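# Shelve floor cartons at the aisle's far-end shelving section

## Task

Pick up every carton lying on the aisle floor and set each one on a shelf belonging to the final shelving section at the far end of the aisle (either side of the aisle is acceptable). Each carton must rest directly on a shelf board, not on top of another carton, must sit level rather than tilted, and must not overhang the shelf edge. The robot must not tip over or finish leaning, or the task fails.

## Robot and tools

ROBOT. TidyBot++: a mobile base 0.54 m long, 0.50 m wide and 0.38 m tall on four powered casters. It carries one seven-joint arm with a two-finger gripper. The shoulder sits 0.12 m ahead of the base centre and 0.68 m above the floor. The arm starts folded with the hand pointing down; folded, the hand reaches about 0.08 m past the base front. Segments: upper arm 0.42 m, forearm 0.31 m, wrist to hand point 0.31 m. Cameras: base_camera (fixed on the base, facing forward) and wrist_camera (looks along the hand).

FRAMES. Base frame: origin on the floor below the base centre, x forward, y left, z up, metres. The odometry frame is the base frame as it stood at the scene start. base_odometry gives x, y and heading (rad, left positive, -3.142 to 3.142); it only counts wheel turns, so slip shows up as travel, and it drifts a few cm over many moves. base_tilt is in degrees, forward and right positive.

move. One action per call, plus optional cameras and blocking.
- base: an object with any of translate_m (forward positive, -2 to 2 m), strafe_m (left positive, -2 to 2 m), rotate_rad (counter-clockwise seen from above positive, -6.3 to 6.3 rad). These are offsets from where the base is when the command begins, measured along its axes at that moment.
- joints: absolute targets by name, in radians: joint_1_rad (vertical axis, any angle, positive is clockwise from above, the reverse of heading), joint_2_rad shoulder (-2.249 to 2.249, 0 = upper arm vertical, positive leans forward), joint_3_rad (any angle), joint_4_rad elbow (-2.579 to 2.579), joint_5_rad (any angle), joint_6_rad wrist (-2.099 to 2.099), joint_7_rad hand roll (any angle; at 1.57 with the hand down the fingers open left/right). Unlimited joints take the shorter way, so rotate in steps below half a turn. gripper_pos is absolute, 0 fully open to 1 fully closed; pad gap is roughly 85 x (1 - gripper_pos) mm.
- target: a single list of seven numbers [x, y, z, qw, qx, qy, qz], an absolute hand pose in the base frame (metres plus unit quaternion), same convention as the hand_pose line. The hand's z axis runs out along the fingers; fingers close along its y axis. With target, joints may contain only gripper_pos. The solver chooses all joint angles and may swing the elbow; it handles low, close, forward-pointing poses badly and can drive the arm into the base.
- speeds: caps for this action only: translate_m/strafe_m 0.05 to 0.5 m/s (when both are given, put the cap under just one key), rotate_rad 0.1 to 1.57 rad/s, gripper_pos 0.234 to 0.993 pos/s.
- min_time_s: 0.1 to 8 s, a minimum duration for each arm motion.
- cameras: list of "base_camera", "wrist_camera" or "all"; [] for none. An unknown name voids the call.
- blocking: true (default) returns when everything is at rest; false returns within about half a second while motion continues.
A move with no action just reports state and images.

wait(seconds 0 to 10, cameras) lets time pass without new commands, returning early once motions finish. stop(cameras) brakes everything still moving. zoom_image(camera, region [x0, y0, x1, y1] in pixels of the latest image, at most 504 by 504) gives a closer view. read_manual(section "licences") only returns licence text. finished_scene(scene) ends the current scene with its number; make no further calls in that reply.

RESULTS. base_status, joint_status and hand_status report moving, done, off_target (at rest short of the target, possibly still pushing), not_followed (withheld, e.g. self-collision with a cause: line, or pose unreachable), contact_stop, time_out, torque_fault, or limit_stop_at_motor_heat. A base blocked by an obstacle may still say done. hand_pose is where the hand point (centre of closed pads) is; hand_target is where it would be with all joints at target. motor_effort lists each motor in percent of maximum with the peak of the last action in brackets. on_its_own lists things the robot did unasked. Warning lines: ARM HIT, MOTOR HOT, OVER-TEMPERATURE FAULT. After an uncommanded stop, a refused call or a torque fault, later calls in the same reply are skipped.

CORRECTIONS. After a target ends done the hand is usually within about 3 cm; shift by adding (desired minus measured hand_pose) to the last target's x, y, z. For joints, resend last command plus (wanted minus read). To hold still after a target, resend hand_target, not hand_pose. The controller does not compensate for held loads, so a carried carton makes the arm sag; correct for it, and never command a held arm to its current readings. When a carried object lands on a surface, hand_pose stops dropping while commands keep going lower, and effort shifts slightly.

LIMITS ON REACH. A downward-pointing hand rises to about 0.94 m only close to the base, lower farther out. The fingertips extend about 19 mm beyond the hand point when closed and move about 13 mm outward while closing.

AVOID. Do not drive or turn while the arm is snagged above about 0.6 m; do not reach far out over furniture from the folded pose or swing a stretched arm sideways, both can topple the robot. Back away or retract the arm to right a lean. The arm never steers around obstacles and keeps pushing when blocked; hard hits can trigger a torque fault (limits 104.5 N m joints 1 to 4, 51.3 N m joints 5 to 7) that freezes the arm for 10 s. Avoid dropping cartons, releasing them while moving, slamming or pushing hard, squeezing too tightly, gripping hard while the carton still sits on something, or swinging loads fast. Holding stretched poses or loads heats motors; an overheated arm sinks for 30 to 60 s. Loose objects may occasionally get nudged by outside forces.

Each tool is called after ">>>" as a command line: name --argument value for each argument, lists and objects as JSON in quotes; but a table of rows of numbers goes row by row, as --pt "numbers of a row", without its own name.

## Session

>>> move --cameras '["all"]'

Scene clock: 0.00 s.
base_odometry: x=+0.000 y=+0.000 heading=+0.000
base_tilt: forward=+0.1 right=-0.1
base_status: not commanded
joint_positions: joint_1_rad=+0.029 joint_2_rad=-0.347 joint_3_rad=+3.178 joint_4_rad=-2.534 joint_5_rad=-0.041 joint_6_rad=-0.840 joint_7_rad=+1.554 gripper_pos=+0.000
joint_status: not commanded
motor_effort: joint_1_rad=-1 joint_2_rad=-1 joint_3_rad=+1 joint_4_rad=+13 joint_5_rad=+1 joint_6_rad=+1 joint_7_rad=+1
hand_pose: x=+0.2688 y=+0.0025 z=+0.5869 quat_wxyz=(-0.021, +0.997, -0.053, +0.057) (m; base frame)
hand_target: x=+0.2686 y=+0.0025 z=+0.5867 quat_wxyz=(-0.021, +0.997, -0.053, +0.057) (m; base frame)
hand_status: not commanded
pictures: base_camera, wrist_camera

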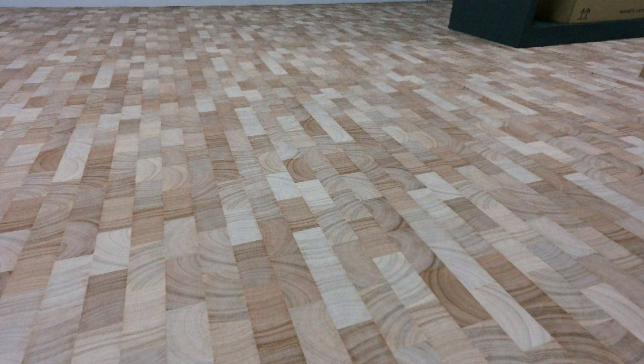

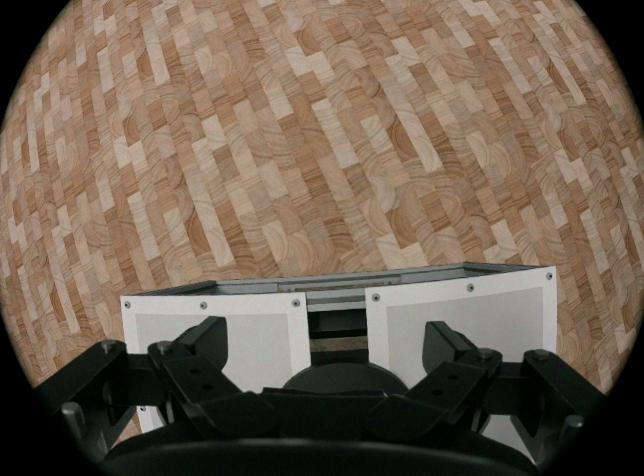

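>>> move --joints '{"joint_1_rad": 0.0, "joint_3_rad": 3.14, "joint_5_rad": 0.0, "joint_6_rad": 0.45, "joint_7_rad": 1.57}' --base '{"rotate_rad": -0.8}' --cameras '["all"]'

Scene clock: 2.20 s.
move: done
base_odometry: x=+0.000 y=+0.000 heading=-0.800
base_tilt: forward=+0.1 right=-0.1
base_status: done
joint_positions: joint_1_rad=+0.016 joint_2_rad=-0.347 joint_3_rad=+3.156 joint_4_rad=-2.534 joint_5_rad=-0.036 joint_6_rad=+0.409 joint_7_rad=+1.554 gripper_pos=+0.000
joint_status: all done
motor_effort: joint_1_rad=-1(3) joint_2_rad=-5(5) joint_3_rad=+0(2) joint_4_rad=+17(18) joint_5_rad=+1(2) joint_6_rad=+9(10) joint_7_rad=+1(1)
hand_pose: x=+0.5368 y=-0.0161 z=+0.8316 quat_wxyz=(-0.003, +0.776, -0.037, +0.630)
hand_target: x=+0.5393 y=+0.0021 z=+0.8438 quat_wxyz=(-0.001, +0.764, +0.000, +0.646)
hand_status: not commanded
pictures: base_camera, wrist_camera

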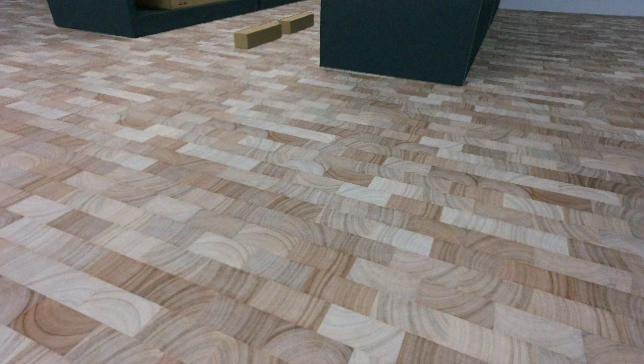

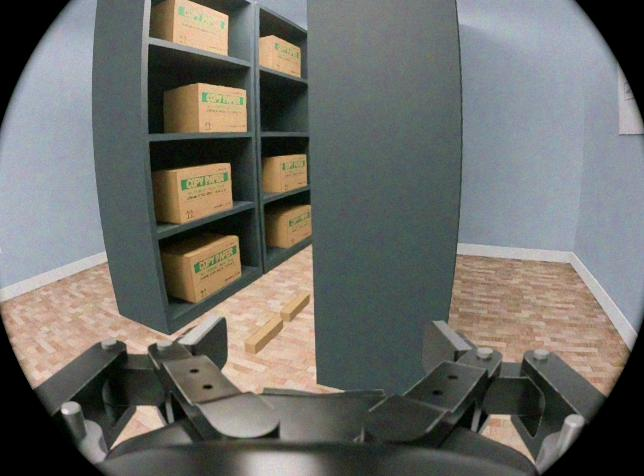

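>>> move --base '{"translate_m": 1.03, "strafe_m": 0.55, "rotate_rad": -0.40}' --cameras '["all"]'

Scene clock: 7.63 s.
move: done
base_odometry: x=+1.112 y=-0.355 heading=-1.200
base_tilt: forward=+0.1 right=-0.1
base_status: done
joint_positions: joint_1_rad=+0.012 joint_2_rad=-0.347 joint_3_rad=+3.152 joint_4_rad=-2.534 joint_5_rad=-0.035 joint_6_rad=+0.411 joint_7_rad=+1.554 gripper_pos=+0.000
joint_status: not commanded
motor_effort: joint_1_rad=-1(2) joint_2_rad=-5(6) joint_3_rad=+0(2) joint_4_rad=+17(18) joint_5_rad=+1(2) joint_6_rad=+9(11) joint_7_rad=+1(2)
hand_pose: x=+0.5370 y=-0.0126 z=+0.8321 quat_wxyz=(-0.004, +0.775, -0.033, +0.631)
hand_target: x=+0.5393 y=+0.0021 z=+0.8438 quat_wxyz=(-0.001, +0.764, +0.000, +0.646)
hand_status: not commanded
pictures: base_camera, wrist_camera

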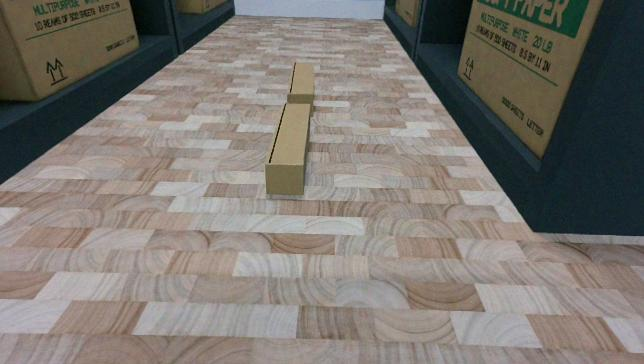

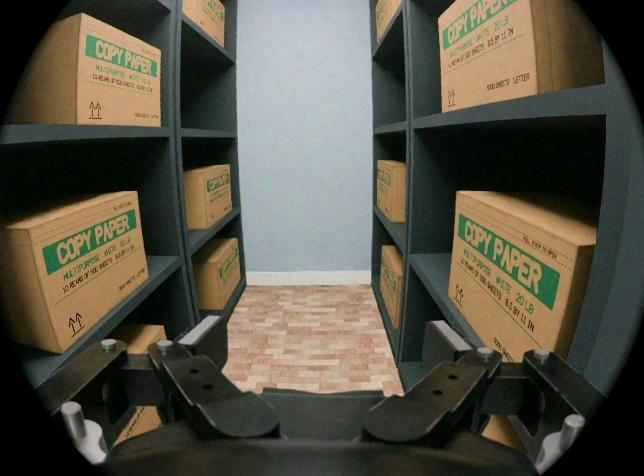

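>>> zoom_image --camera "wrist_camera" --region '[160, 0, 420, 340]'

>>> zoom_image --camera "base_camera" --region '[230, 40, 350, 210]'

Scaled by 1.482.

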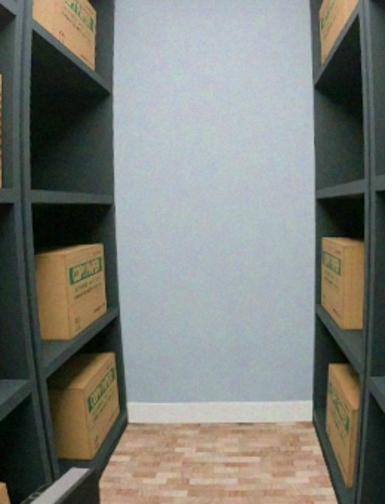

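Scaled by 2.965.

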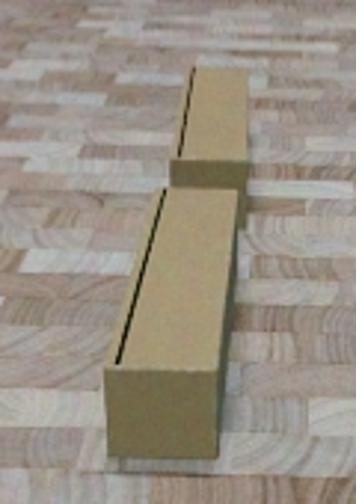

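>>> move --base '{"translate_m": 0.238, "strafe_m": 0.07, "rotate_rad": -0.035}' --joints '{"joint_1_rad": 0.0, "joint_2_rad": 1.60, "joint_3_rad": 3.14, "joint_4_rad": -1.90, "joint_5_rad": 0.02, "joint_6_rad": 0.97, "joint_7_rad": 1.57}' --cameras '["all"]'

Scene clock: 17.10 s.
move: done
base_odometry: x=+1.264 y=-0.552 heading=-1.235
base_tilt: forward=+0.1 right=-0.1
base_status: done
joint_positions: joint_1_rad=+0.012 joint_2_rad=+1.561 joint_3_rad=+3.151 joint_4_rad=-1.923 joint_5_rad=-0.017 joint_6_rad=+0.929 joint_7_rad=+1.554 gripper_pos=+0.000
joint_status: all done
motor_effort: joint_1_rad=-1(3) joint_2_rad=-30(34) joint_3_rad=+0(2) joint_4_rad=-2(19) joint_5_rad=+1(2) joint_6_rad=+6(11) joint_7_rad=+1(2)
hand_pose: x=+0.6066 y=-0.0139 z=+0.1307 quat_wxyz=(+0.009, +0.957, -0.019, +0.289)
hand_target: x=+0.6080 y=+0.0073 z=+0.1203 quat_wxyz=(-0.007, +0.954, +0.007, +0.301)
hand_status: not commanded
pictures: base_camera, wrist_camera

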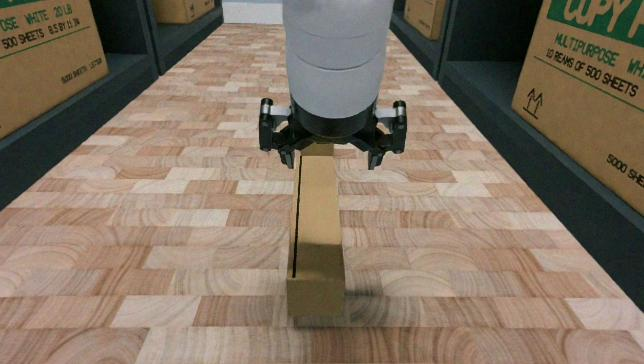

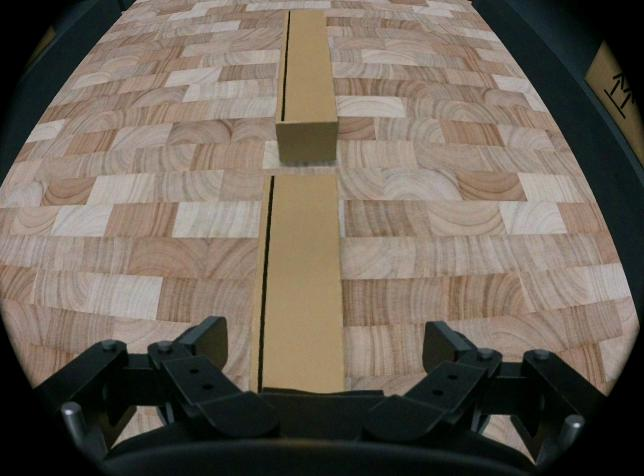

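>>> move --joints '{"joint_1_rad": -0.035, "joint_2_rad": 1.73, "joint_4_rad": -1.76, "joint_6_rad": 0.91}' --min_time_s 1.2 --cameras '["wrist_camera"]'

Scene clock: 19.83 s.
move: done
base_odometry: x=+1.264 y=-0.552 heading=-1.235
base_tilt: forward=+0.1 right=-0.1
base_status: not commanded
joint_positions: joint_1_rad=-0.019 joint_2_rad=+1.687 joint_3_rad=+3.151 joint_4_rad=-1.781 joint_5_rad=-0.017 joint_6_rad=+0.929 joint_7_rad=+1.554 gripper_pos=+0.000
joint_status: all done
motor_effort: joint_1_rad=+0(2) joint_2_rad=-30(32) joint_3_rad=-1(1) joint_4_rad=-2(2) joint_5_rad=+1(1) joint_6_rad=+6(8) joint_7_rad=+1(2)
hand_pose: x=+0.6121 y=+0.0016 z=+0.0785 quat_wxyz=(+0.004, +0.955, -0.004, +0.296)
hand_target: x=+0.5923 y=+0.0237 z=+0.0562 quat_wxyz=(-0.012, +0.961, +0.024, +0.277)
hand_status: not commanded

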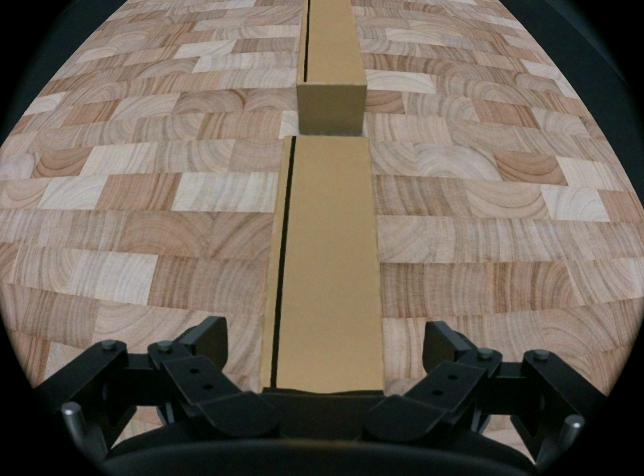

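>>> move --joints '{"joint_2_rad": 1.800, "joint_4_rad": -1.687, "joint_6_rad": 0.90}' --min_time_s 1 --cameras '[]'

>>> move --joints '{"gripper_pos": 0.38}' --speeds '{"gripper_pos": 0.234}' --cameras '["wrist_camera"]'

Scene clock: 21.53 s.
move: done
base_odometry: x=+1.264 y=-0.552 heading=-1.235
base_tilt: forward=+0.1 right=-0.1
base_status: not commanded
joint_positions: joint_1_rad=-0.019 joint_2_rad=+1.757 joint_3_rad=+3.151 joint_4_rad=-1.710 joint_5_rad=-0.017 joint_6_rad=+0.929 joint_7_rad=+1.554 gripper_pos=+0.000
joint_status: all done
motor_effort: joint_1_rad=-2(2) joint_2_rad=-30(31) joint_3_rad=+0(1) joint_4_rad=-1(3) joint_5_rad=+1(1) joint_6_rad=+6(7) joint_7_rad=+0(1)
hand_pose: x=+0.6091 y=+0.0016 z=+0.0498 quat_wxyz=(+0.004, +0.955, -0.003, +0.298)
hand_target: x=+0.5857 y=+0.0234 z=+0.0258 quat_wxyz=(-0.011, +0.961, +0.024, +0.274)
hand_status: not commanded

Scene clock: 24.20 s.
move: done
base_odometry: x=+1.264 y=-0.552 heading=-1.235
base_tilt: forward=+0.1 right=-0.1
base_status: not commanded
joint_positions: joint_1_rad=-0.019 joint_2_rad=+1.757 joint_3_rad=+3.151 joint_4_rad=-1.709 joint_5_rad=-0.016 joint_6_rad=+0.929 joint_7_rad=+1.554 gripper_pos=+0.377
joint_status: all done
motor_effort: joint_1_rad=+0(2) joint_2_rad=-23(31) joint_3_rad=+0(1) joint_4_rad=+2(2) joint_5_rad=+1(1) joint_6_rad=+1(7) joint_7_rad=+0(1)
hand_pose: x=+0.6092 y=+0.0018 z=+0.0499 quat_wxyz=(+0.004, +0.955, -0.003, +0.298)
hand_target: x=+0.5857 y=+0.0234 z=+0.0258 quat_wxyz=(-0.011, +0.961, +0.024, +0.274)
hand_status: not commanded

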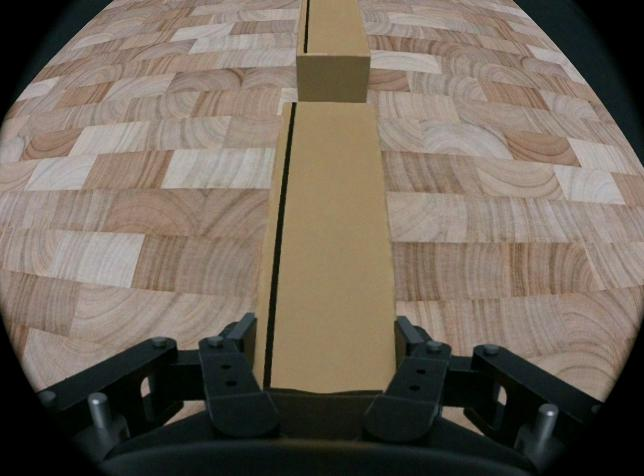

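>>> move --joints '{"joint_1_rad": -0.02, "joint_2_rad": 1.3, "joint_4_rad": -2.16, "joint_6_rad": 0.95}' --min_time_s 2 --cameras '["all"]'

>>> zoom_image --camera "base_camera" --region '[0, 0, 322, 364]'

>>> zoom_image --camera "base_camera" --region '[322, 0, 644, 364]'

Scene clock: 28.23 s.
move: done
base_odometry: x=+1.264 y=-0.552 heading=-1.235
base_tilt: forward=+0.1 right=-0.1
base_status: not commanded
joint_positions: joint_1_rad=-0.019 joint_2_rad=+1.313 joint_3_rad=+3.151 joint_4_rad=-2.136 joint_5_rad=-0.016 joint_6_rad=+0.928 joint_7_rad=+1.554 gripper_pos=+0.377
joint_status: all done
motor_effort: joint_1_rad=-1(2) joint_2_rad=-30(33) joint_3_rad=+0(1) joint_4_rad=-2(3) joint_5_rad=+1(1) joint_6_rad=+7(8) joint_7_rad=+1(2)
hand_pose: x=+0.6121 y=+0.0016 z=+0.2364 quat_wxyz=(+0.004, +0.952, -0.005, +0.306)
hand_target: x=+0.6095 y=+0.0171 z=+0.2446 quat_wxyz=(-0.010, +0.950, +0.017, +0.310)
hand_status: not commanded
pictures: base_camera, wrist_camera

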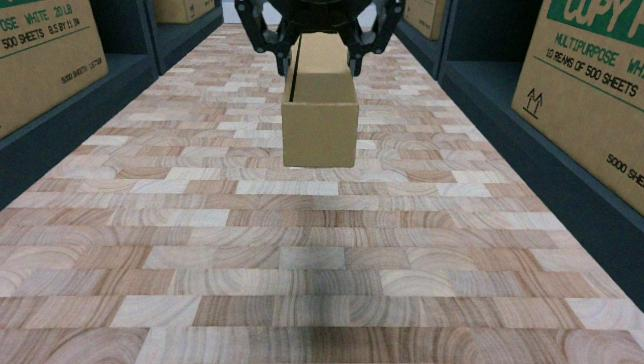

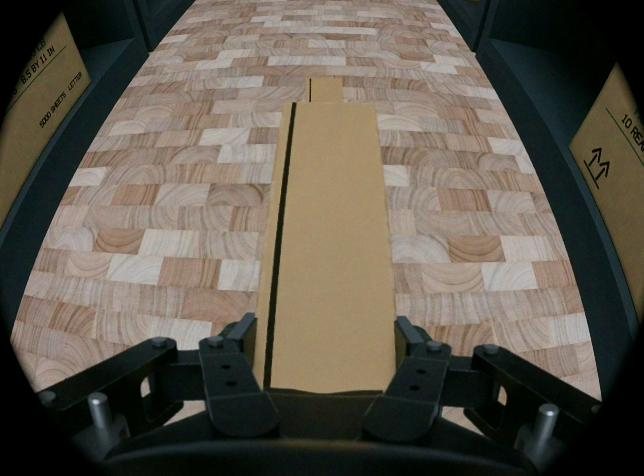

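Scaled by 1.385.

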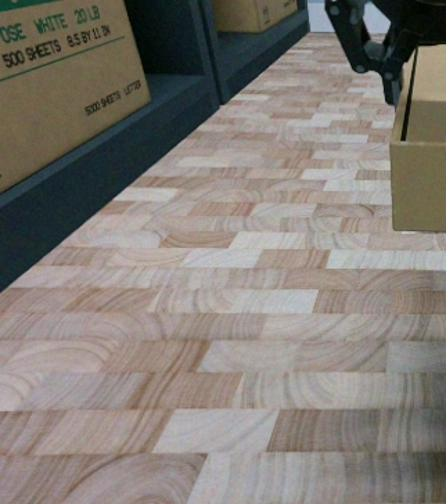

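Scaled by 1.385.

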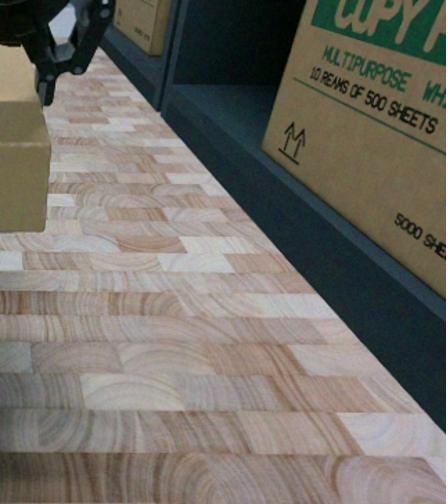

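>>> move --base '{"translate_m": 0.51}' --speeds '{"translate_m": 0.4}' --joints '{"joint_2_rad": 1.48, "joint_4_rad": -1.245, "joint_6_rad": 0.14}' --min_time_s 2.5 --cameras '["all"]'

Scene clock: 34.70 s.
move: done
base_odometry: x=+1.432 y=-1.033 heading=-1.235
base_tilt: forward=+0.1 right=-0.1
base_status: done
joint_positions: joint_1_rad=-0.019 joint_2_rad=+1.427 joint_3_rad=+3.151 joint_4_rad=-1.281 joint_5_rad=-0.016 joint_6_rad=+0.186 joint_7_rad=+1.554 gripper_pos=+0.377
joint_status: all done
motor_effort: joint_1_rad=-1(3) joint_2_rad=-42(42) joint_3_rad=-1(1) joint_4_rad=+10(10) joint_5_rad=+1(1) joint_6_rad=+7(8) joint_7_rad=+0(1)
hand_pose: x=+0.8485 y=+0.0091 z=+0.2034 quat_wxyz=(-0.002, +0.952, -0.006, +0.305)
hand_target: x=+0.8295 y=+0.0174 z=+0.1682 quat_wxyz=(-0.002, +0.961, +0.019, +0.275)
hand_status: not commanded
pictures: base_camera, wrist_camera

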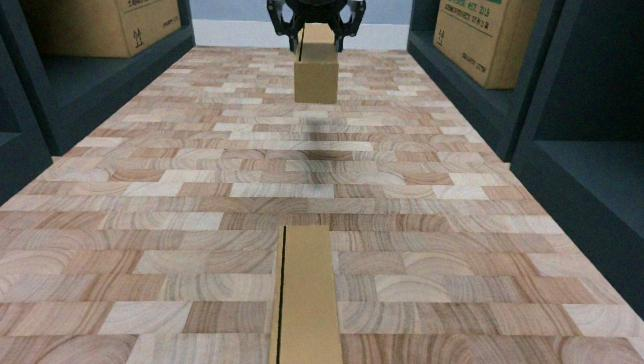

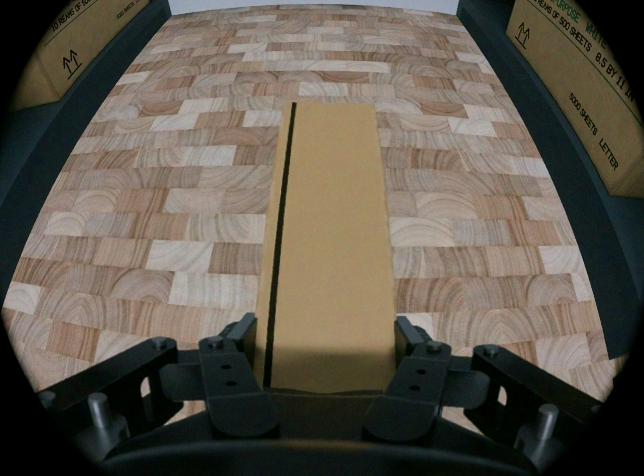

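>>> move --joints '{"joint_2_rad": 1.845, "joint_4_rad": -0.745, "joint_6_rad": 0.0}' --min_time_s 2 --cameras '["wrist_camera"]'

Scene clock: 38.50 s.
move: done
base_odometry: x=+1.432 y=-1.033 heading=-1.235
base_tilt: forward=+0.1 right=-0.1
base_status: not commanded
joint_positions: joint_1_rad=-0.019 joint_2_rad=+1.797 joint_3_rad=+3.151 joint_4_rad=-0.781 joint_5_rad=-0.016 joint_6_rad=+0.045 joint_7_rad=+1.554 gripper_pos=+0.377
joint_status: all done
motor_effort: joint_1_rad=-1(2) joint_2_rad=-43(45) joint_3_rad=-1(2) joint_4_rad=+12(12) joint_5_rad=+1(1) joint_6_rad=+6(8) joint_7_rad=+0(2)
hand_pose: x=+0.8745 y=+0.0117 z=+0.0658 quat_wxyz=(-0.003, +0.954, -0.004, +0.299)
hand_target: x=+0.8517 y=+0.0167 z=+0.0350 quat_wxyz=(-0.001, +0.962, +0.018, +0.272)
hand_status: not commanded

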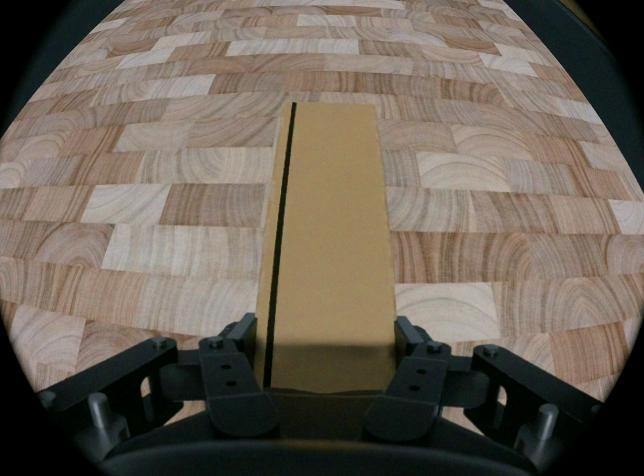

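>>> move --joints '{"joint_2_rad": 1.861, "joint_6_rad": 0.018}' --min_time_s 1 --cameras '[]'

>>> move --joints '{"joint_2_rad": 1.870, "joint_6_rad": 0.026}' --min_time_s 0.8 --cameras '["wrist_camera"]'

Scene clock: 40.30 s.
move: done
base_odometry: x=+1.432 y=-1.033 heading=-1.235
base_tilt: forward=+0.1 right=-0.1
base_status: not commanded
joint_positions: joint_1_rad=-0.019 joint_2_rad=+1.808 joint_3_rad=+3.151 joint_4_rad=-0.781 joint_5_rad=-0.016 joint_6_rad=+0.045 joint_7_rad=+1.554 gripper_pos=+0.377
joint_status: all done
motor_effort: joint_1_rad=-1(1) joint_2_rad=-43(44) joint_3_rad=-1(2) joint_4_rad=+11(12) joint_5_rad=+0(1) joint_6_rad=+6(8) joint_7_rad=+1(1)
hand_pose: x=+0.8680 y=+0.0116 z=+0.0579 quat_wxyz=(-0.003, +0.956, -0.004, +0.294)
hand_target: x=+0.8461 y=+0.0167 z=+0.0263 quat_wxyz=(-0.001, +0.962, +0.018, +0.273)
hand_status: not commanded

Scene clock: 41.37 s.
move: done
base_odometry: x=+1.432 y=-1.033 heading=-1.235
base_tilt: forward=+0.1 right=-0.1
base_status: not commanded
joint_positions: joint_1_rad=-0.019 joint_2_rad=+1.817 joint_3_rad=+3.151 joint_4_rad=-0.781 joint_5_rad=-0.016 joint_6_rad=+0.045 joint_7_rad=+1.554 gripper_pos=+0.377
joint_status: all done
motor_effort: joint_1_rad=-1(2) joint_2_rad=-42(43) joint_3_rad=-1(1) joint_4_rad=+11(12) joint_5_rad=+1(1) joint_6_rad=+6(7) joint_7_rad=+0(2)
hand_pose: x=+0.8625 y=+0.0115 z=+0.0514 quat_wxyz=(-0.003, +0.957, -0.004, +0.290)
hand_target: x=+0.8423 y=+0.0167 z=+0.0211 quat_wxyz=(-0.001, +0.962, +0.018, +0.273)
hand_status: not commanded

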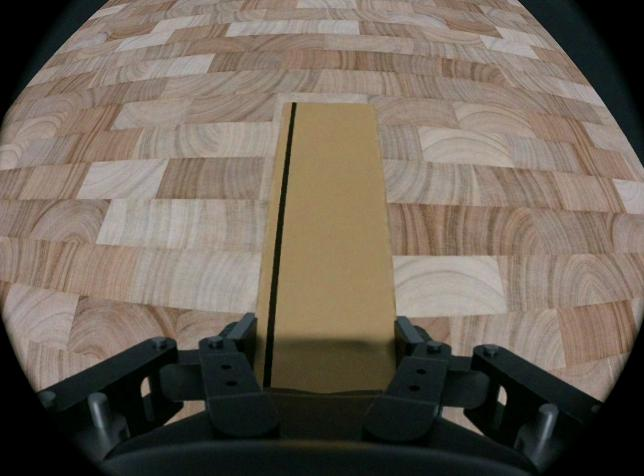

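>>> move --joints '{"joint_2_rad": 1.873, "joint_6_rad": 0.065}' --min_time_s 0.8 --cameras '[]'

>>> move --joints '{"gripper_pos": 0.1}' --speeds '{"gripper_pos": 0.3}' --cameras '["wrist_camera"]'

Scene clock: 42.90 s.
move: done
base_odometry: x=+1.432 y=-1.033 heading=-1.235
base_tilt: forward=+0.1 right=-0.1
base_status: not commanded
joint_positions: joint_1_rad=-0.019 joint_2_rad=+1.817 joint_3_rad=+3.151 joint_4_rad=-0.781 joint_5_rad=-0.016 joint_6_rad=+0.045 joint_7_rad=+1.554 gripper_pos=+0.377
joint_status: all done
motor_effort: joint_1_rad=-1(2) joint_2_rad=-42(43) joint_3_rad=-1(1) joint_4_rad=+11(12) joint_5_rad=+1(1) joint_6_rad=+6(7) joint_7_rad=+1(2)
hand_pose: x=+0.8621 y=+0.0115 z=+0.0510 quat_wxyz=(-0.003, +0.957, -0.004, +0.290)
hand_target: x=+0.8505 y=+0.0170 z=+0.0254 quat_wxyz=(-0.001, +0.957, +0.018, +0.290)
hand_status: not commanded

Scene clock: 44.40 s.
move: done
base_odometry: x=+1.432 y=-1.033 heading=-1.235
base_tilt: forward=+0.1 right=-0.1
base_status: not commanded
joint_positions: joint_1_rad=-0.019 joint_2_rad=+1.818 joint_3_rad=+3.151 joint_4_rad=-0.780 joint_5_rad=-0.016 joint_6_rad=+0.045 joint_7_rad=+1.554 gripper_pos=+0.100
joint_status: all done
motor_effort: joint_1_rad=-1(2) joint_2_rad=-42(42) joint_3_rad=-1(1) joint_4_rad=+11(11) joint_5_rad=+1(1) joint_6_rad=+6(7) joint_7_rad=+1(2)
hand_pose: x=+0.8625 y=+0.0115 z=+0.0511 quat_wxyz=(-0.003, +0.957, -0.004, +0.290)
hand_target: x=+0.8505 y=+0.0170 z=+0.0254 quat_wxyz=(-0.001, +0.957, +0.018, +0.290)
hand_status: not commanded

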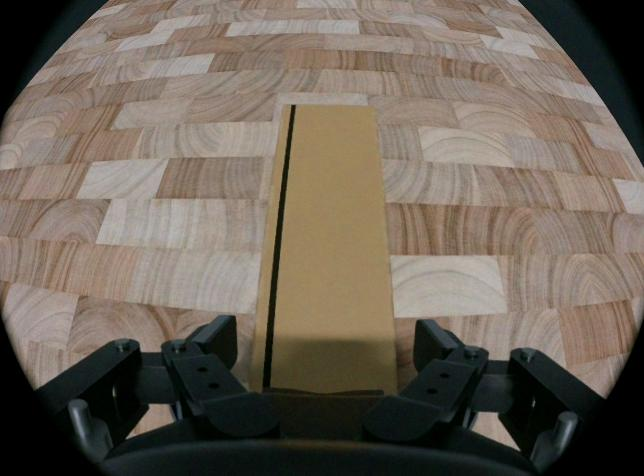

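>>> move --joints '{"joint_2_rad": 1.42, "joint_4_rad": -1.31, "joint_6_rad": 0.22, "gripper_pos": 0.0}' --min_time_s 1.5 --cameras '[]'

>>> move --base '{"translate_m": -0.155}' --joints '{"joint_2_rad": 1.60, "joint_4_rad": -1.92, "joint_6_rad": 1.00}' --min_time_s 1.5 --cameras '["all"]'

Scene clock: 47.07 s.
move: done
base_odometry: x=+1.432 y=-1.033 heading=-1.235
base_tilt: forward=+0.1 right=-0.1
base_status: not commanded
joint_positions: joint_1_rad=-0.019 joint_2_rad=+1.426 joint_3_rad=+3.151 joint_4_rad=-1.283 joint_5_rad=-0.016 joint_6_rad=+0.180 joint_7_rad=+1.554 gripper_pos=+0.000
joint_status: all done
motor_effort: joint_1_rad=-1(2) joint_2_rad=-41(45) joint_3_rad=-1(1) joint_4_rad=+9(11) joint_5_rad=+0(1) joint_6_rad=+7(7) joint_7_rad=+1(2)
hand_pose: x=+0.8461 y=+0.0091 z=+0.2022 quat_wxyz=(-0.002, +0.953, -0.006, +0.301)
hand_target: x=+0.8443 y=+0.0181 z=+0.2057 quat_wxyz=(-0.003, +0.950, +0.019, +0.311)
hand_status: not commanded

Scene clock: 49.27 s.
move: done
base_odometry: x=+1.381 y=-0.887 heading=-1.235
base_tilt: forward=+0.1 right=-0.1
base_status: done
joint_positions: joint_1_rad=-0.020 joint_2_rad=+1.556 joint_3_rad=+3.150 joint_4_rad=-1.893 joint_5_rad=-0.015 joint_6_rad=+0.957 joint_7_rad=+1.554 gripper_pos=+0.000
joint_status: all done
motor_effort: joint_1_rad=-1(2) joint_2_rad=-31(40) joint_3_rad=+0(2) joint_4_rad=-1(9) joint_5_rad=+1(1) joint_6_rad=+7(9) joint_7_rad=+0(2)
hand_pose: x=+0.6327 y=+0.0027 z=+0.1403 quat_wxyz=(+0.003, +0.948, -0.003, +0.319)
hand_target: x=+0.6044 y=+0.0172 z=+0.1244 quat_wxyz=(-0.010, +0.952, +0.017, +0.306)
hand_status: not commanded
pictures: base_camera, wrist_camera

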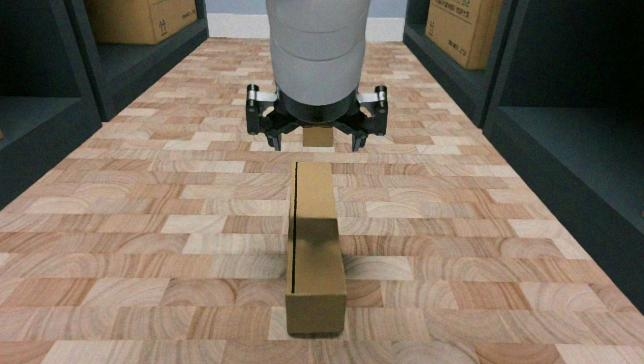

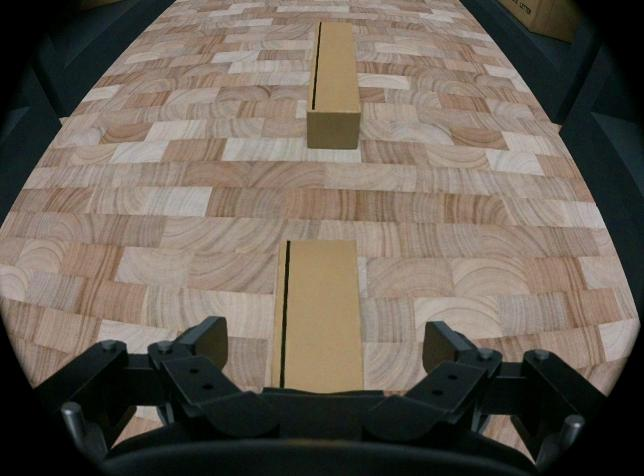

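>>> move --joints '{"joint_1_rad": -0.05, "joint_2_rad": 1.813, "joint_4_rad": -1.722, "joint_6_rad": 1.02}' --min_time_s 2 --cameras '["wrist_camera"]'

Scene clock: 52.73 s.
move: done
base_odometry: x=+1.381 y=-0.887 heading=-1.235
base_tilt: forward=+0.1 right=-0.1
base_status: not commanded
joint_positions: joint_1_rad=-0.034 joint_2_rad=+1.771 joint_3_rad=+3.150 joint_4_rad=-1.744 joint_5_rad=-0.015 joint_6_rad=+0.979 joint_7_rad=+1.554 gripper_pos=+0.000
joint_status: all done
motor_effort: joint_1_rad=+0(3) joint_2_rad=-29(32) joint_3_rad=+0(1) joint_4_rad=-2(3) joint_5_rad=+1(1) joint_6_rad=+6(8) joint_7_rad=+1(1)
hand_pose: x=+0.5936 y=+0.0088 z=+0.0493 quat_wxyz=(+0.001, +0.955, +0.004, +0.298)
hand_target: x=+0.5885 y=+0.0310 z=+0.0384 quat_wxyz=(-0.015, +0.951, +0.031, +0.308)
hand_status: not commanded

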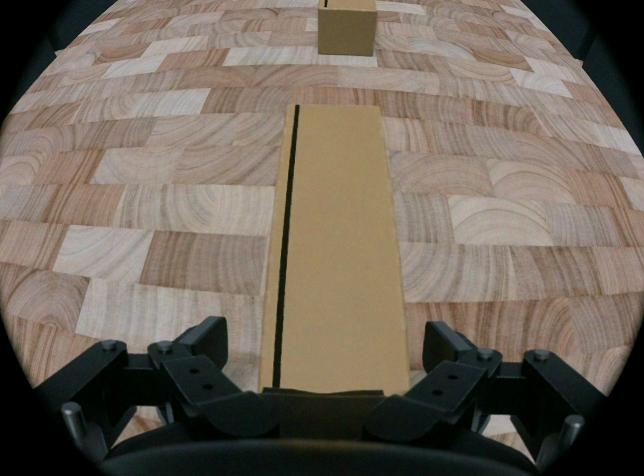

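>>> move --joints '{"gripper_pos": 0.38}' --speeds '{"gripper_pos": 0.234}' --cameras '["wrist_camera"]'

Scene clock: 55.73 s.
move: done
base_odometry: x=+1.381 y=-0.887 heading=-1.235
base_tilt: forward=+0.1 right=-0.1
base_status: not commanded
joint_positions: joint_1_rad=-0.034 joint_2_rad=+1.771 joint_3_rad=+3.150 joint_4_rad=-1.744 joint_5_rad=-0.015 joint_6_rad=+0.983 joint_7_rad=+1.554 gripper_pos=+0.377
joint_status: all done
motor_effort: joint_1_rad=-1(2) joint_2_rad=-28(30) joint_3_rad=-1(1) joint_4_rad=-2(3) joint_5_rad=+1(1) joint_6_rad=+5(7) joint_7_rad=+1(2)
hand_pose: x=+0.5948 y=+0.0088 z=+0.0501 quat_wxyz=(+0.001, +0.954, +0.004, +0.300)
hand_target: x=+0.5885 y=+0.0310 z=+0.0384 quat_wxyz=(-0.015, +0.951, +0.031, +0.308)
hand_status: not commanded

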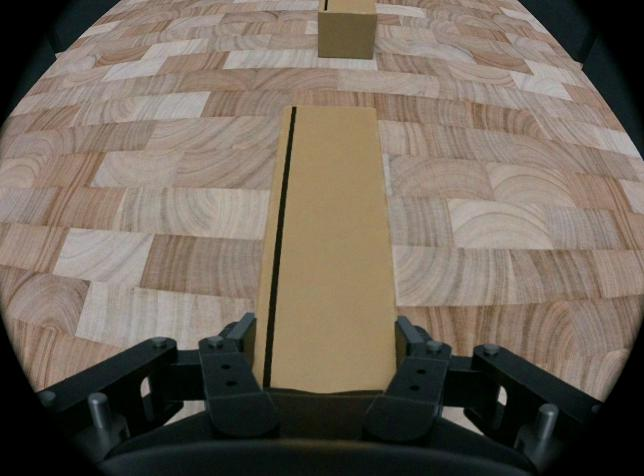

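>>> move --joints '{"joint_1_rad": 0.0, "joint_2_rad": 0.3, "joint_4_rad": -2.3, "joint_6_rad": 0.06}' --min_time_s 2 --cameras '[]'

>>> move --base '{"translate_m": 0.57, "strafe_m": -0.05, "rotate_rad": 0.015}' --speeds '{"translate_m": 0.3}' --joints '{"joint_1_rad": 0.6, "joint_2_rad": 0.3, "joint_3_rad": 2.77, "joint_4_rad": -1.86, "joint_5_rad": -0.56, "joint_6_rad": -1.17, "joint_7_rad": 3.58}' --min_time_s 3 --cameras '["all"]'

Scene clock: 61.13 s.
move: done
base_odometry: x=+1.381 y=-0.887 heading=-1.235
base_tilt: forward=+0.1 right=-0.1
base_status: not commanded
joint_positions: joint_1_rad=-0.017 joint_2_rad=+0.315 joint_3_rad=+3.150 joint_4_rad=-2.274 joint_5_rad=-0.015 joint_6_rad=+0.109 joint_7_rad=+1.554 gripper_pos=+0.377
joint_status: all done
motor_effort: joint_1_rad=-1(3) joint_2_rad=-20(35) joint_3_rad=+0(1) joint_4_rad=+12(12) joint_5_rad=+1(1) joint_6_rad=+6(8) joint_7_rad=+1(2)
hand_pose: x=+0.6058 y=+0.0047 z=+0.5689 quat_wxyz=(-0.004, +0.946, -0.011, +0.325)
hand_target: x=+0.5815 y=+0.0025 z=+0.5578 quat_wxyz=(+0.002, +0.955, +0.010, +0.296)
hand_status: not commanded

Scene clock: 64.80 s.
move: done
base_odometry: x=+1.521 y=-1.442 heading=-1.220
base_tilt: forward=+0.1 right=-0.1
base_status: done
joint_positions: joint_1_rad=+0.585 joint_2_rad=+0.309 joint_3_rad=+2.788 joint_4_rad=-1.896 joint_5_rad=-0.521 joint_6_rad=-1.128 joint_7_rad=+3.519 gripper_pos=+0.377
joint_status: all done
motor_effort: joint_1_rad=-1(3) joint_2_rad=-19(22) joint_3_rad=-2(3) joint_4_rad=+12(13) joint_5_rad=-4(5) joint_6_rad=-2(7) joint_7_rad=+1(2)
hand_pose: x=+0.4861 y=+0.0590 z=+0.6437 quat_wxyz=(-0.205, +0.721, +0.631, +0.202)
hand_target: x=+0.4951 y=+0.0684 z=+0.6646 quat_wxyz=(-0.206, +0.695, +0.650, +0.229)
hand_status: not commanded
pictures: base_camera, wrist_camera

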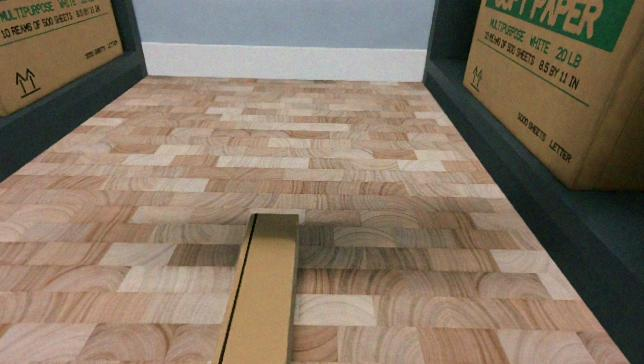

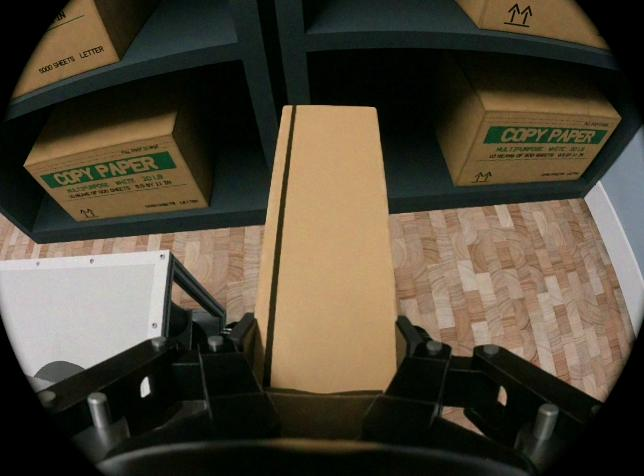

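>>> zoom_image --camera "wrist_camera" --region '[180, 0, 560, 280]'

Scaled by 1.326.

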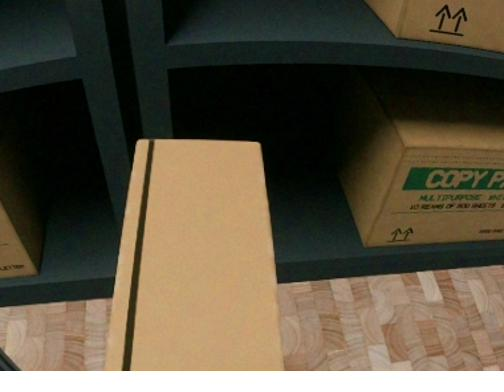

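>>> move --base '{"translate_m": 0.02}' --speeds '{"translate_m": 0.1}' --target '[0.62, 0.13, 0.65, -0.2127, 0.6744, 0.6744, 0.2127]' --min_time_s 2 --cameras '["wrist_camera"]'

Scene clock: 69.60 s.
move: done
base_odometry: x=+1.528 y=-1.461 heading=-1.220
base_tilt: forward=+0.1 right=-0.1
base_status: done
joint_positions: joint_1_rad=+0.479 joint_2_rad=+0.599 joint_3_rad=+2.536 joint_4_rad=-1.488 joint_5_rad=-0.326 joint_6_rad=-1.131 joint_7_rad=+3.267 gripper_pos=+0.377
joint_status: not commanded
motor_effort: joint_1_rad=-2(2) joint_2_rad=-27(28) joint_3_rad=-7(7) joint_4_rad=+13(14) joint_5_rad=-5(5) joint_6_rad=+1(2) joint_7_rad=+1(1)
hand_pose: x=+0.6098 y=+0.1273 z=+0.6568 quat_wxyz=(-0.211, +0.666, +0.681, +0.221)
hand_target: x=+0.6200 y=+0.1300 z=+0.6500 quat_wxyz=(-0.213, +0.674, +0.674, +0.213)
hand_status: done (0.013 m and 1.6 deg from the pose sent, 0.152 m and 7.4 deg at the start)

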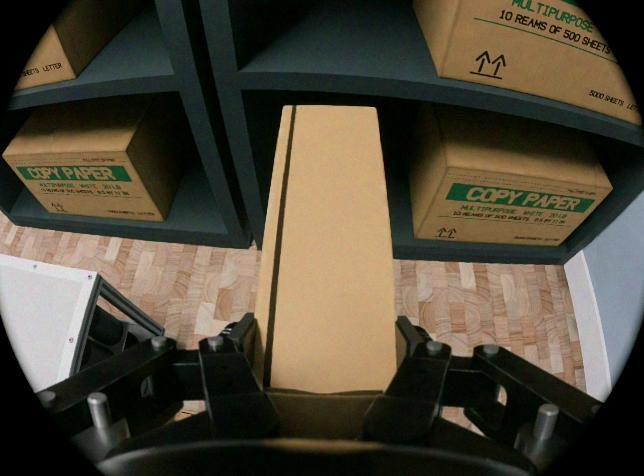

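>>> move --target '[0.645, 0.29, 0.64, -0.2127, 0.6744, 0.6744, 0.2127]' --min_time_s 2.5 --cameras '["wrist_camera"]'

Scene clock: 72.73 s.
move: done
base_odometry: x=+1.528 y=-1.461 heading=-1.220
base_tilt: forward=+0.1 right=-0.1
base_status: not commanded
joint_positions: joint_1_rad=+0.150 joint_2_rad=+0.685 joint_3_rad=+2.511 joint_4_rad=-1.370 joint_5_rad=-0.233 joint_6_rad=-1.027 joint_7_rad=+2.961 gripper_pos=+0.377
joint_status: not commanded
motor_effort: joint_1_rad=-1(2) joint_2_rad=-30(31) joint_3_rad=-8(8) joint_4_rad=+14(14) joint_5_rad=-4(5) joint_6_rad=+2(3) joint_7_rad=+0(2)
hand_pose: x=+0.6217 y=+0.2817 z=+0.6477 quat_wxyz=(-0.220, +0.659, +0.690, +0.202)
hand_target: x=+0.6450 y=+0.2900 z=+0.6400 quat_wxyz=(-0.213, +0.674, +0.674, +0.213)
hand_status: done (0.026 m and 2.9 deg from the pose sent, 0.167 m and 1.6 deg at the start)

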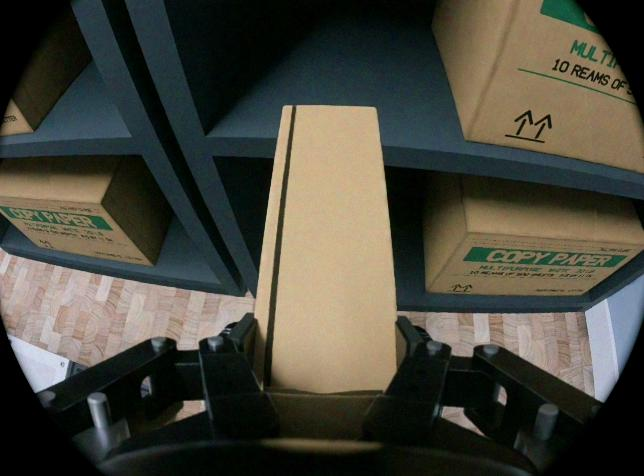

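>>> move --target '[0.675, 0.44, 0.635, -0.209, 0.686, 0.6625, 0.2164]' --min_time_s 2.5 --cameras '["wrist_camera"]'

Scene clock: 75.87 s.
move: done
base_odometry: x=+1.528 y=-1.461 heading=-1.220
base_tilt: forward=+0.1 right=-0.1
base_status: not commanded
joint_positions: joint_1_rad=-0.212 joint_2_rad=+0.824 joint_3_rad=+2.594 joint_4_rad=-1.048 joint_5_rad=-0.179 joint_6_rad=-1.027 joint_7_rad=+2.710 gripper_pos=+0.377
joint_status: not commanded
motor_effort: joint_1_rad=-1(2) joint_2_rad=-37(37) joint_3_rad=-7(9) joint_4_rad=+15(16) joint_5_rad=-3(5) joint_6_rad=+3(4) joint_7_rad=+1(2)
hand_pose: x=+0.6475 y=+0.4435 z=+0.6580 quat_wxyz=(-0.223, +0.659, +0.685, +0.217)
hand_target: x=+0.6750 y=+0.4400 z=+0.6350 quat_wxyz=(-0.209, +0.686, +0.662, +0.216)
hand_status: done (0.036 m and 4.3 deg from the pose sent, 0.168 m and 4.8 deg at the start)

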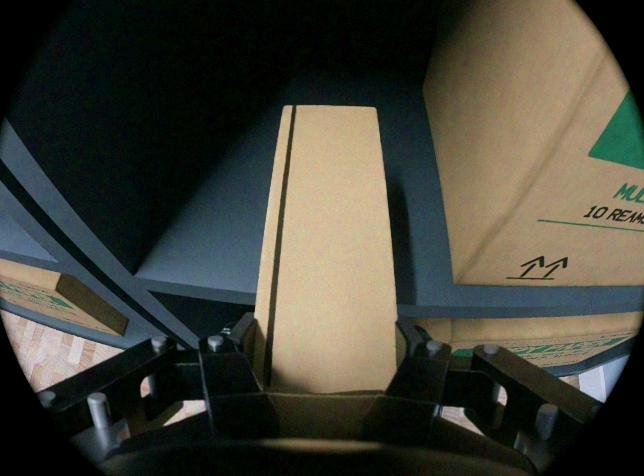

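>>> move --target '[0.655, 0.45, 0.592, -0.2013, 0.6937, 0.6583, 0.2121]' --min_time_s 2 --cameras '["wrist_camera"]'

Scene clock: 78.73 s.
move: done
base_odometry: x=+1.528 y=-1.461 heading=-1.220
base_tilt: forward=+0.1 right=-0.1
base_status: not commanded
joint_positions: joint_1_rad=-0.212 joint_2_rad=+0.835 joint_3_rad=+2.594 joint_4_rad=-1.114 joint_5_rad=-0.121 joint_6_rad=-0.893 joint_7_rad=+2.663 gripper_pos=+0.377
joint_status: not commanded
motor_effort: joint_1_rad=-1(2) joint_2_rad=-37(37) joint_3_rad=-7(8) joint_4_rad=+14(16) joint_5_rad=-3(4) joint_6_rad=+4(5) joint_7_rad=+0(2)
hand_pose: x=+0.6644 y=+0.4425 z=+0.6298 quat_wxyz=(-0.195, +0.678, +0.669, +0.233)
hand_target: x=+0.6550 y=+0.4500 z=+0.5920 quat_wxyz=(-0.201, +0.694, +0.658, +0.212)
hand_status: done (0.040 m and 3.3 deg from the pose sent, 0.067 m and 5.6 deg at the start)

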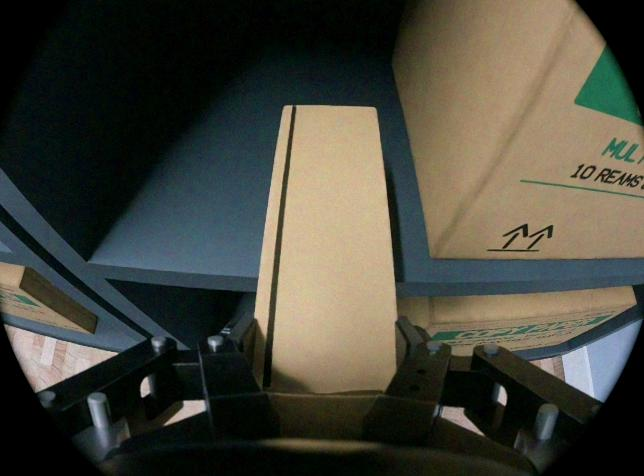

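>>> move --joints '{"joint_1_rad": -0.305}' --min_time_s 1.5 --cameras '["wrist_camera"]'

Scene clock: 81.37 s.
move: done
base_odometry: x=+1.528 y=-1.461 heading=-1.220
base_tilt: forward=+0.1 right=-0.1
base_status: not commanded
joint_positions: joint_1_rad=-0.292 joint_2_rad=+0.835 joint_3_rad=+2.594 joint_4_rad=-1.114 joint_5_rad=-0.120 joint_6_rad=-0.892 joint_7_rad=+2.663 gripper_pos=+0.377
joint_status: all done
motor_effort: joint_1_rad=-2(3) joint_2_rad=-37(38) joint_3_rad=-8(8) joint_4_rad=+15(16) joint_5_rad=-3(3) joint_6_rad=+3(5) joint_7_rad=+1(2)
hand_pose: x=+0.6275 y=+0.4847 z=+0.6297 quat_wxyz=(-0.203, +0.651, +0.696, +0.225)
hand_target: x=+0.6168 y=+0.4919 z=+0.5920 quat_wxyz=(-0.210, +0.666, +0.686, +0.204)
hand_status: not commanded

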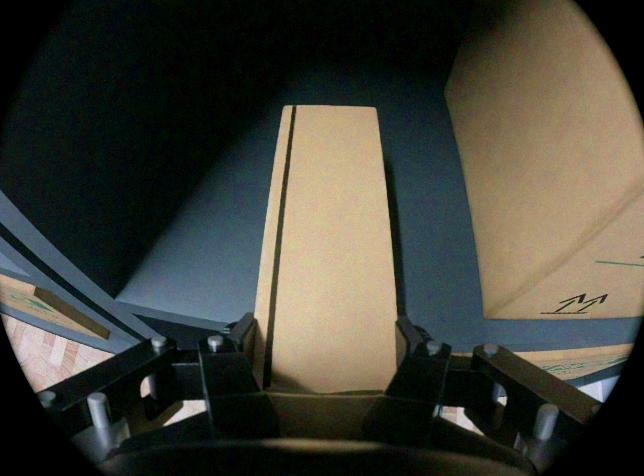

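>>> move --joints '{"joint_2_rad": 0.94}' --min_time_s 1.2 --cameras '["wrist_camera"]'

Scene clock: 83.60 s.
move: done
base_odometry: x=+1.528 y=-1.461 heading=-1.220
base_tilt: forward=+0.1 right=-0.1
base_status: not commanded
joint_positions: joint_1_rad=-0.292 joint_2_rad=+0.892 joint_3_rad=+2.594 joint_4_rad=-1.115 joint_5_rad=-0.120 joint_6_rad=-0.892 joint_7_rad=+2.663 gripper_pos=+0.377
joint_status: all done
motor_effort: joint_1_rad=-1(2) joint_2_rad=-38(39) joint_3_rad=-8(8) joint_4_rad=+14(16) joint_5_rad=-3(4) joint_6_rad=+3(4) joint_7_rad=+1(1)
hand_pose: x=+0.6236 y=+0.4835 z=+0.5941 quat_wxyz=(-0.217, +0.659, +0.692, +0.201)
hand_target: x=+0.6111 y=+0.4901 z=+0.5571 quat_wxyz=(-0.222, +0.673, +0.682, +0.180)
hand_status: not commanded

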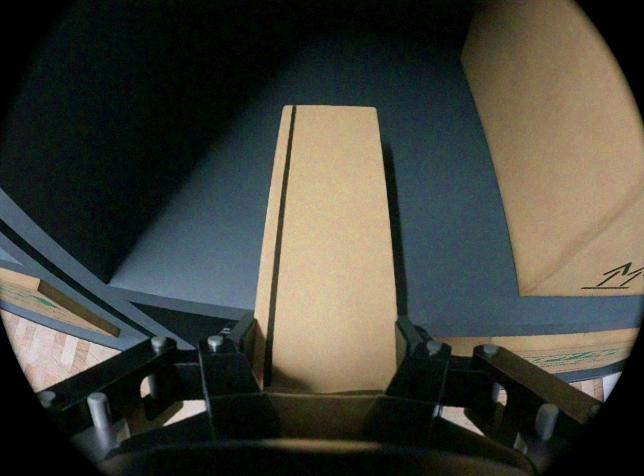

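>>> move --base '{"strafe_m": 0.225, "translate_m": -0.01}' --speeds '{"strafe_m": 0.15}' --cameras '["all"]'

Scene clock: 86.73 s.
move: done
base_odometry: x=+1.736 y=-1.374 heading=-1.221
base_tilt: forward=+0.1 right=-0.1
base_status: done
joint_positions: joint_1_rad=-0.304 joint_2_rad=+0.893 joint_3_rad=+2.592 joint_4_rad=-1.116 joint_5_rad=-0.118 joint_6_rad=-0.889 joint_7_rad=+2.663 gripper_pos=+0.377
joint_status: not commanded
motor_effort: joint_1_rad=-1(4) joint_2_rad=-38(38) joint_3_rad=-8(10) joint_4_rad=+15(15) joint_5_rad=-3(4) joint_6_rad=+3(4) joint_7_rad=+1(2)
hand_pose: x=+0.6175 y=+0.4903 z=+0.5934 quat_wxyz=(-0.218, +0.654, +0.696, +0.201)
hand_target: x=+0.6111 y=+0.4901 z=+0.5571 quat_wxyz=(-0.222, +0.673, +0.682, +0.180)
hand_status: not commanded
pictures: base_camera, wrist_camera

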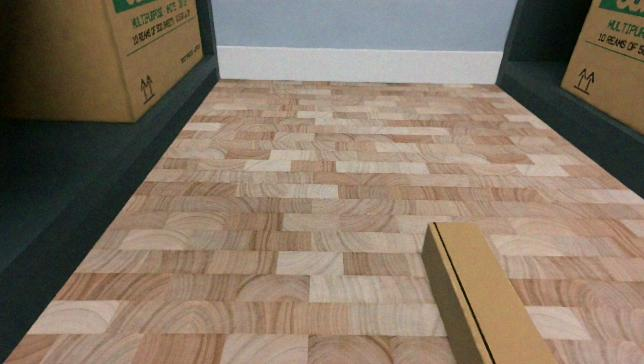

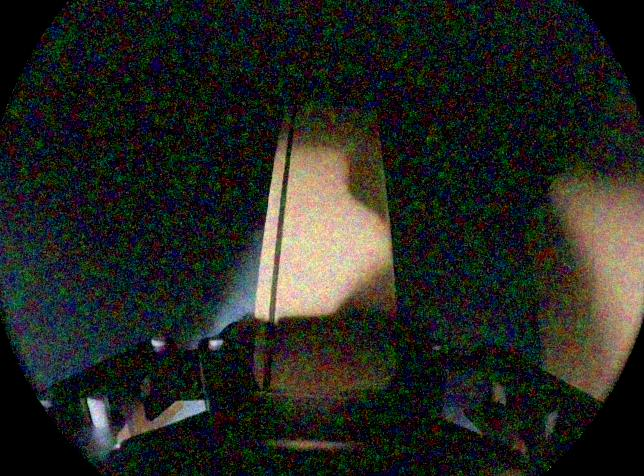

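>>> move --joints '{"joint_2_rad": 0.952}' --min_time_s 0.8 --cameras '[]'

>>> move --joints '{"joint_2_rad": 0.962}' --min_time_s 0.8 --cameras '[]'

Scene clock: 88.33 s.
move: done
base_odometry: x=+1.736 y=-1.374 heading=-1.221
base_tilt: forward=+0.1 right=-0.1
base_status: not commanded
joint_positions: joint_1_rad=-0.304 joint_2_rad=+0.902 joint_3_rad=+2.592 joint_4_rad=-1.116 joint_5_rad=-0.118 joint_6_rad=-0.889 joint_7_rad=+2.663 gripper_pos=+0.377
joint_status: all done
motor_effort: joint_1_rad=-1(2) joint_2_rad=-38(39) joint_3_rad=-9(9) joint_4_rad=+14(15) joint_5_rad=-3(4) joint_6_rad=+3(4) joint_7_rad=+0(2)
hand_pose: x=+0.6168 y=+0.4901 z=+0.5878 quat_wxyz=(-0.220, +0.655, +0.696, +0.197)
hand_target: x=+0.6096 y=+0.4896 z=+0.5498 quat_wxyz=(-0.225, +0.675, +0.681, +0.175)
hand_status: not commanded

Scene clock: 89.40 s.
move: done
base_odometry: x=+1.736 y=-1.374 heading=-1.221
base_tilt: forward=+0.1 right=-0.1
base_status: not commanded
joint_positions: joint_1_rad=-0.304 joint_2_rad=+0.906 joint_3_rad=+2.592 joint_4_rad=-1.116 joint_5_rad=-0.118 joint_6_rad=-0.889 joint_7_rad=+2.663 gripper_pos=+0.377
joint_status: all done
motor_effort: joint_1_rad=-1(2) joint_2_rad=-37(38) joint_3_rad=-8(8) joint_4_rad=+14(15) joint_5_rad=-3(4) joint_6_rad=+3(4) joint_7_rad=+0(2)
hand_pose: x=+0.6165 y=+0.4900 z=+0.5854 quat_wxyz=(-0.221, +0.656, +0.695, +0.195)
hand_target: x=+0.6083 y=+0.4892 z=+0.5436 quat_wxyz=(-0.227, +0.676, +0.680, +0.171)
hand_status: not commanded


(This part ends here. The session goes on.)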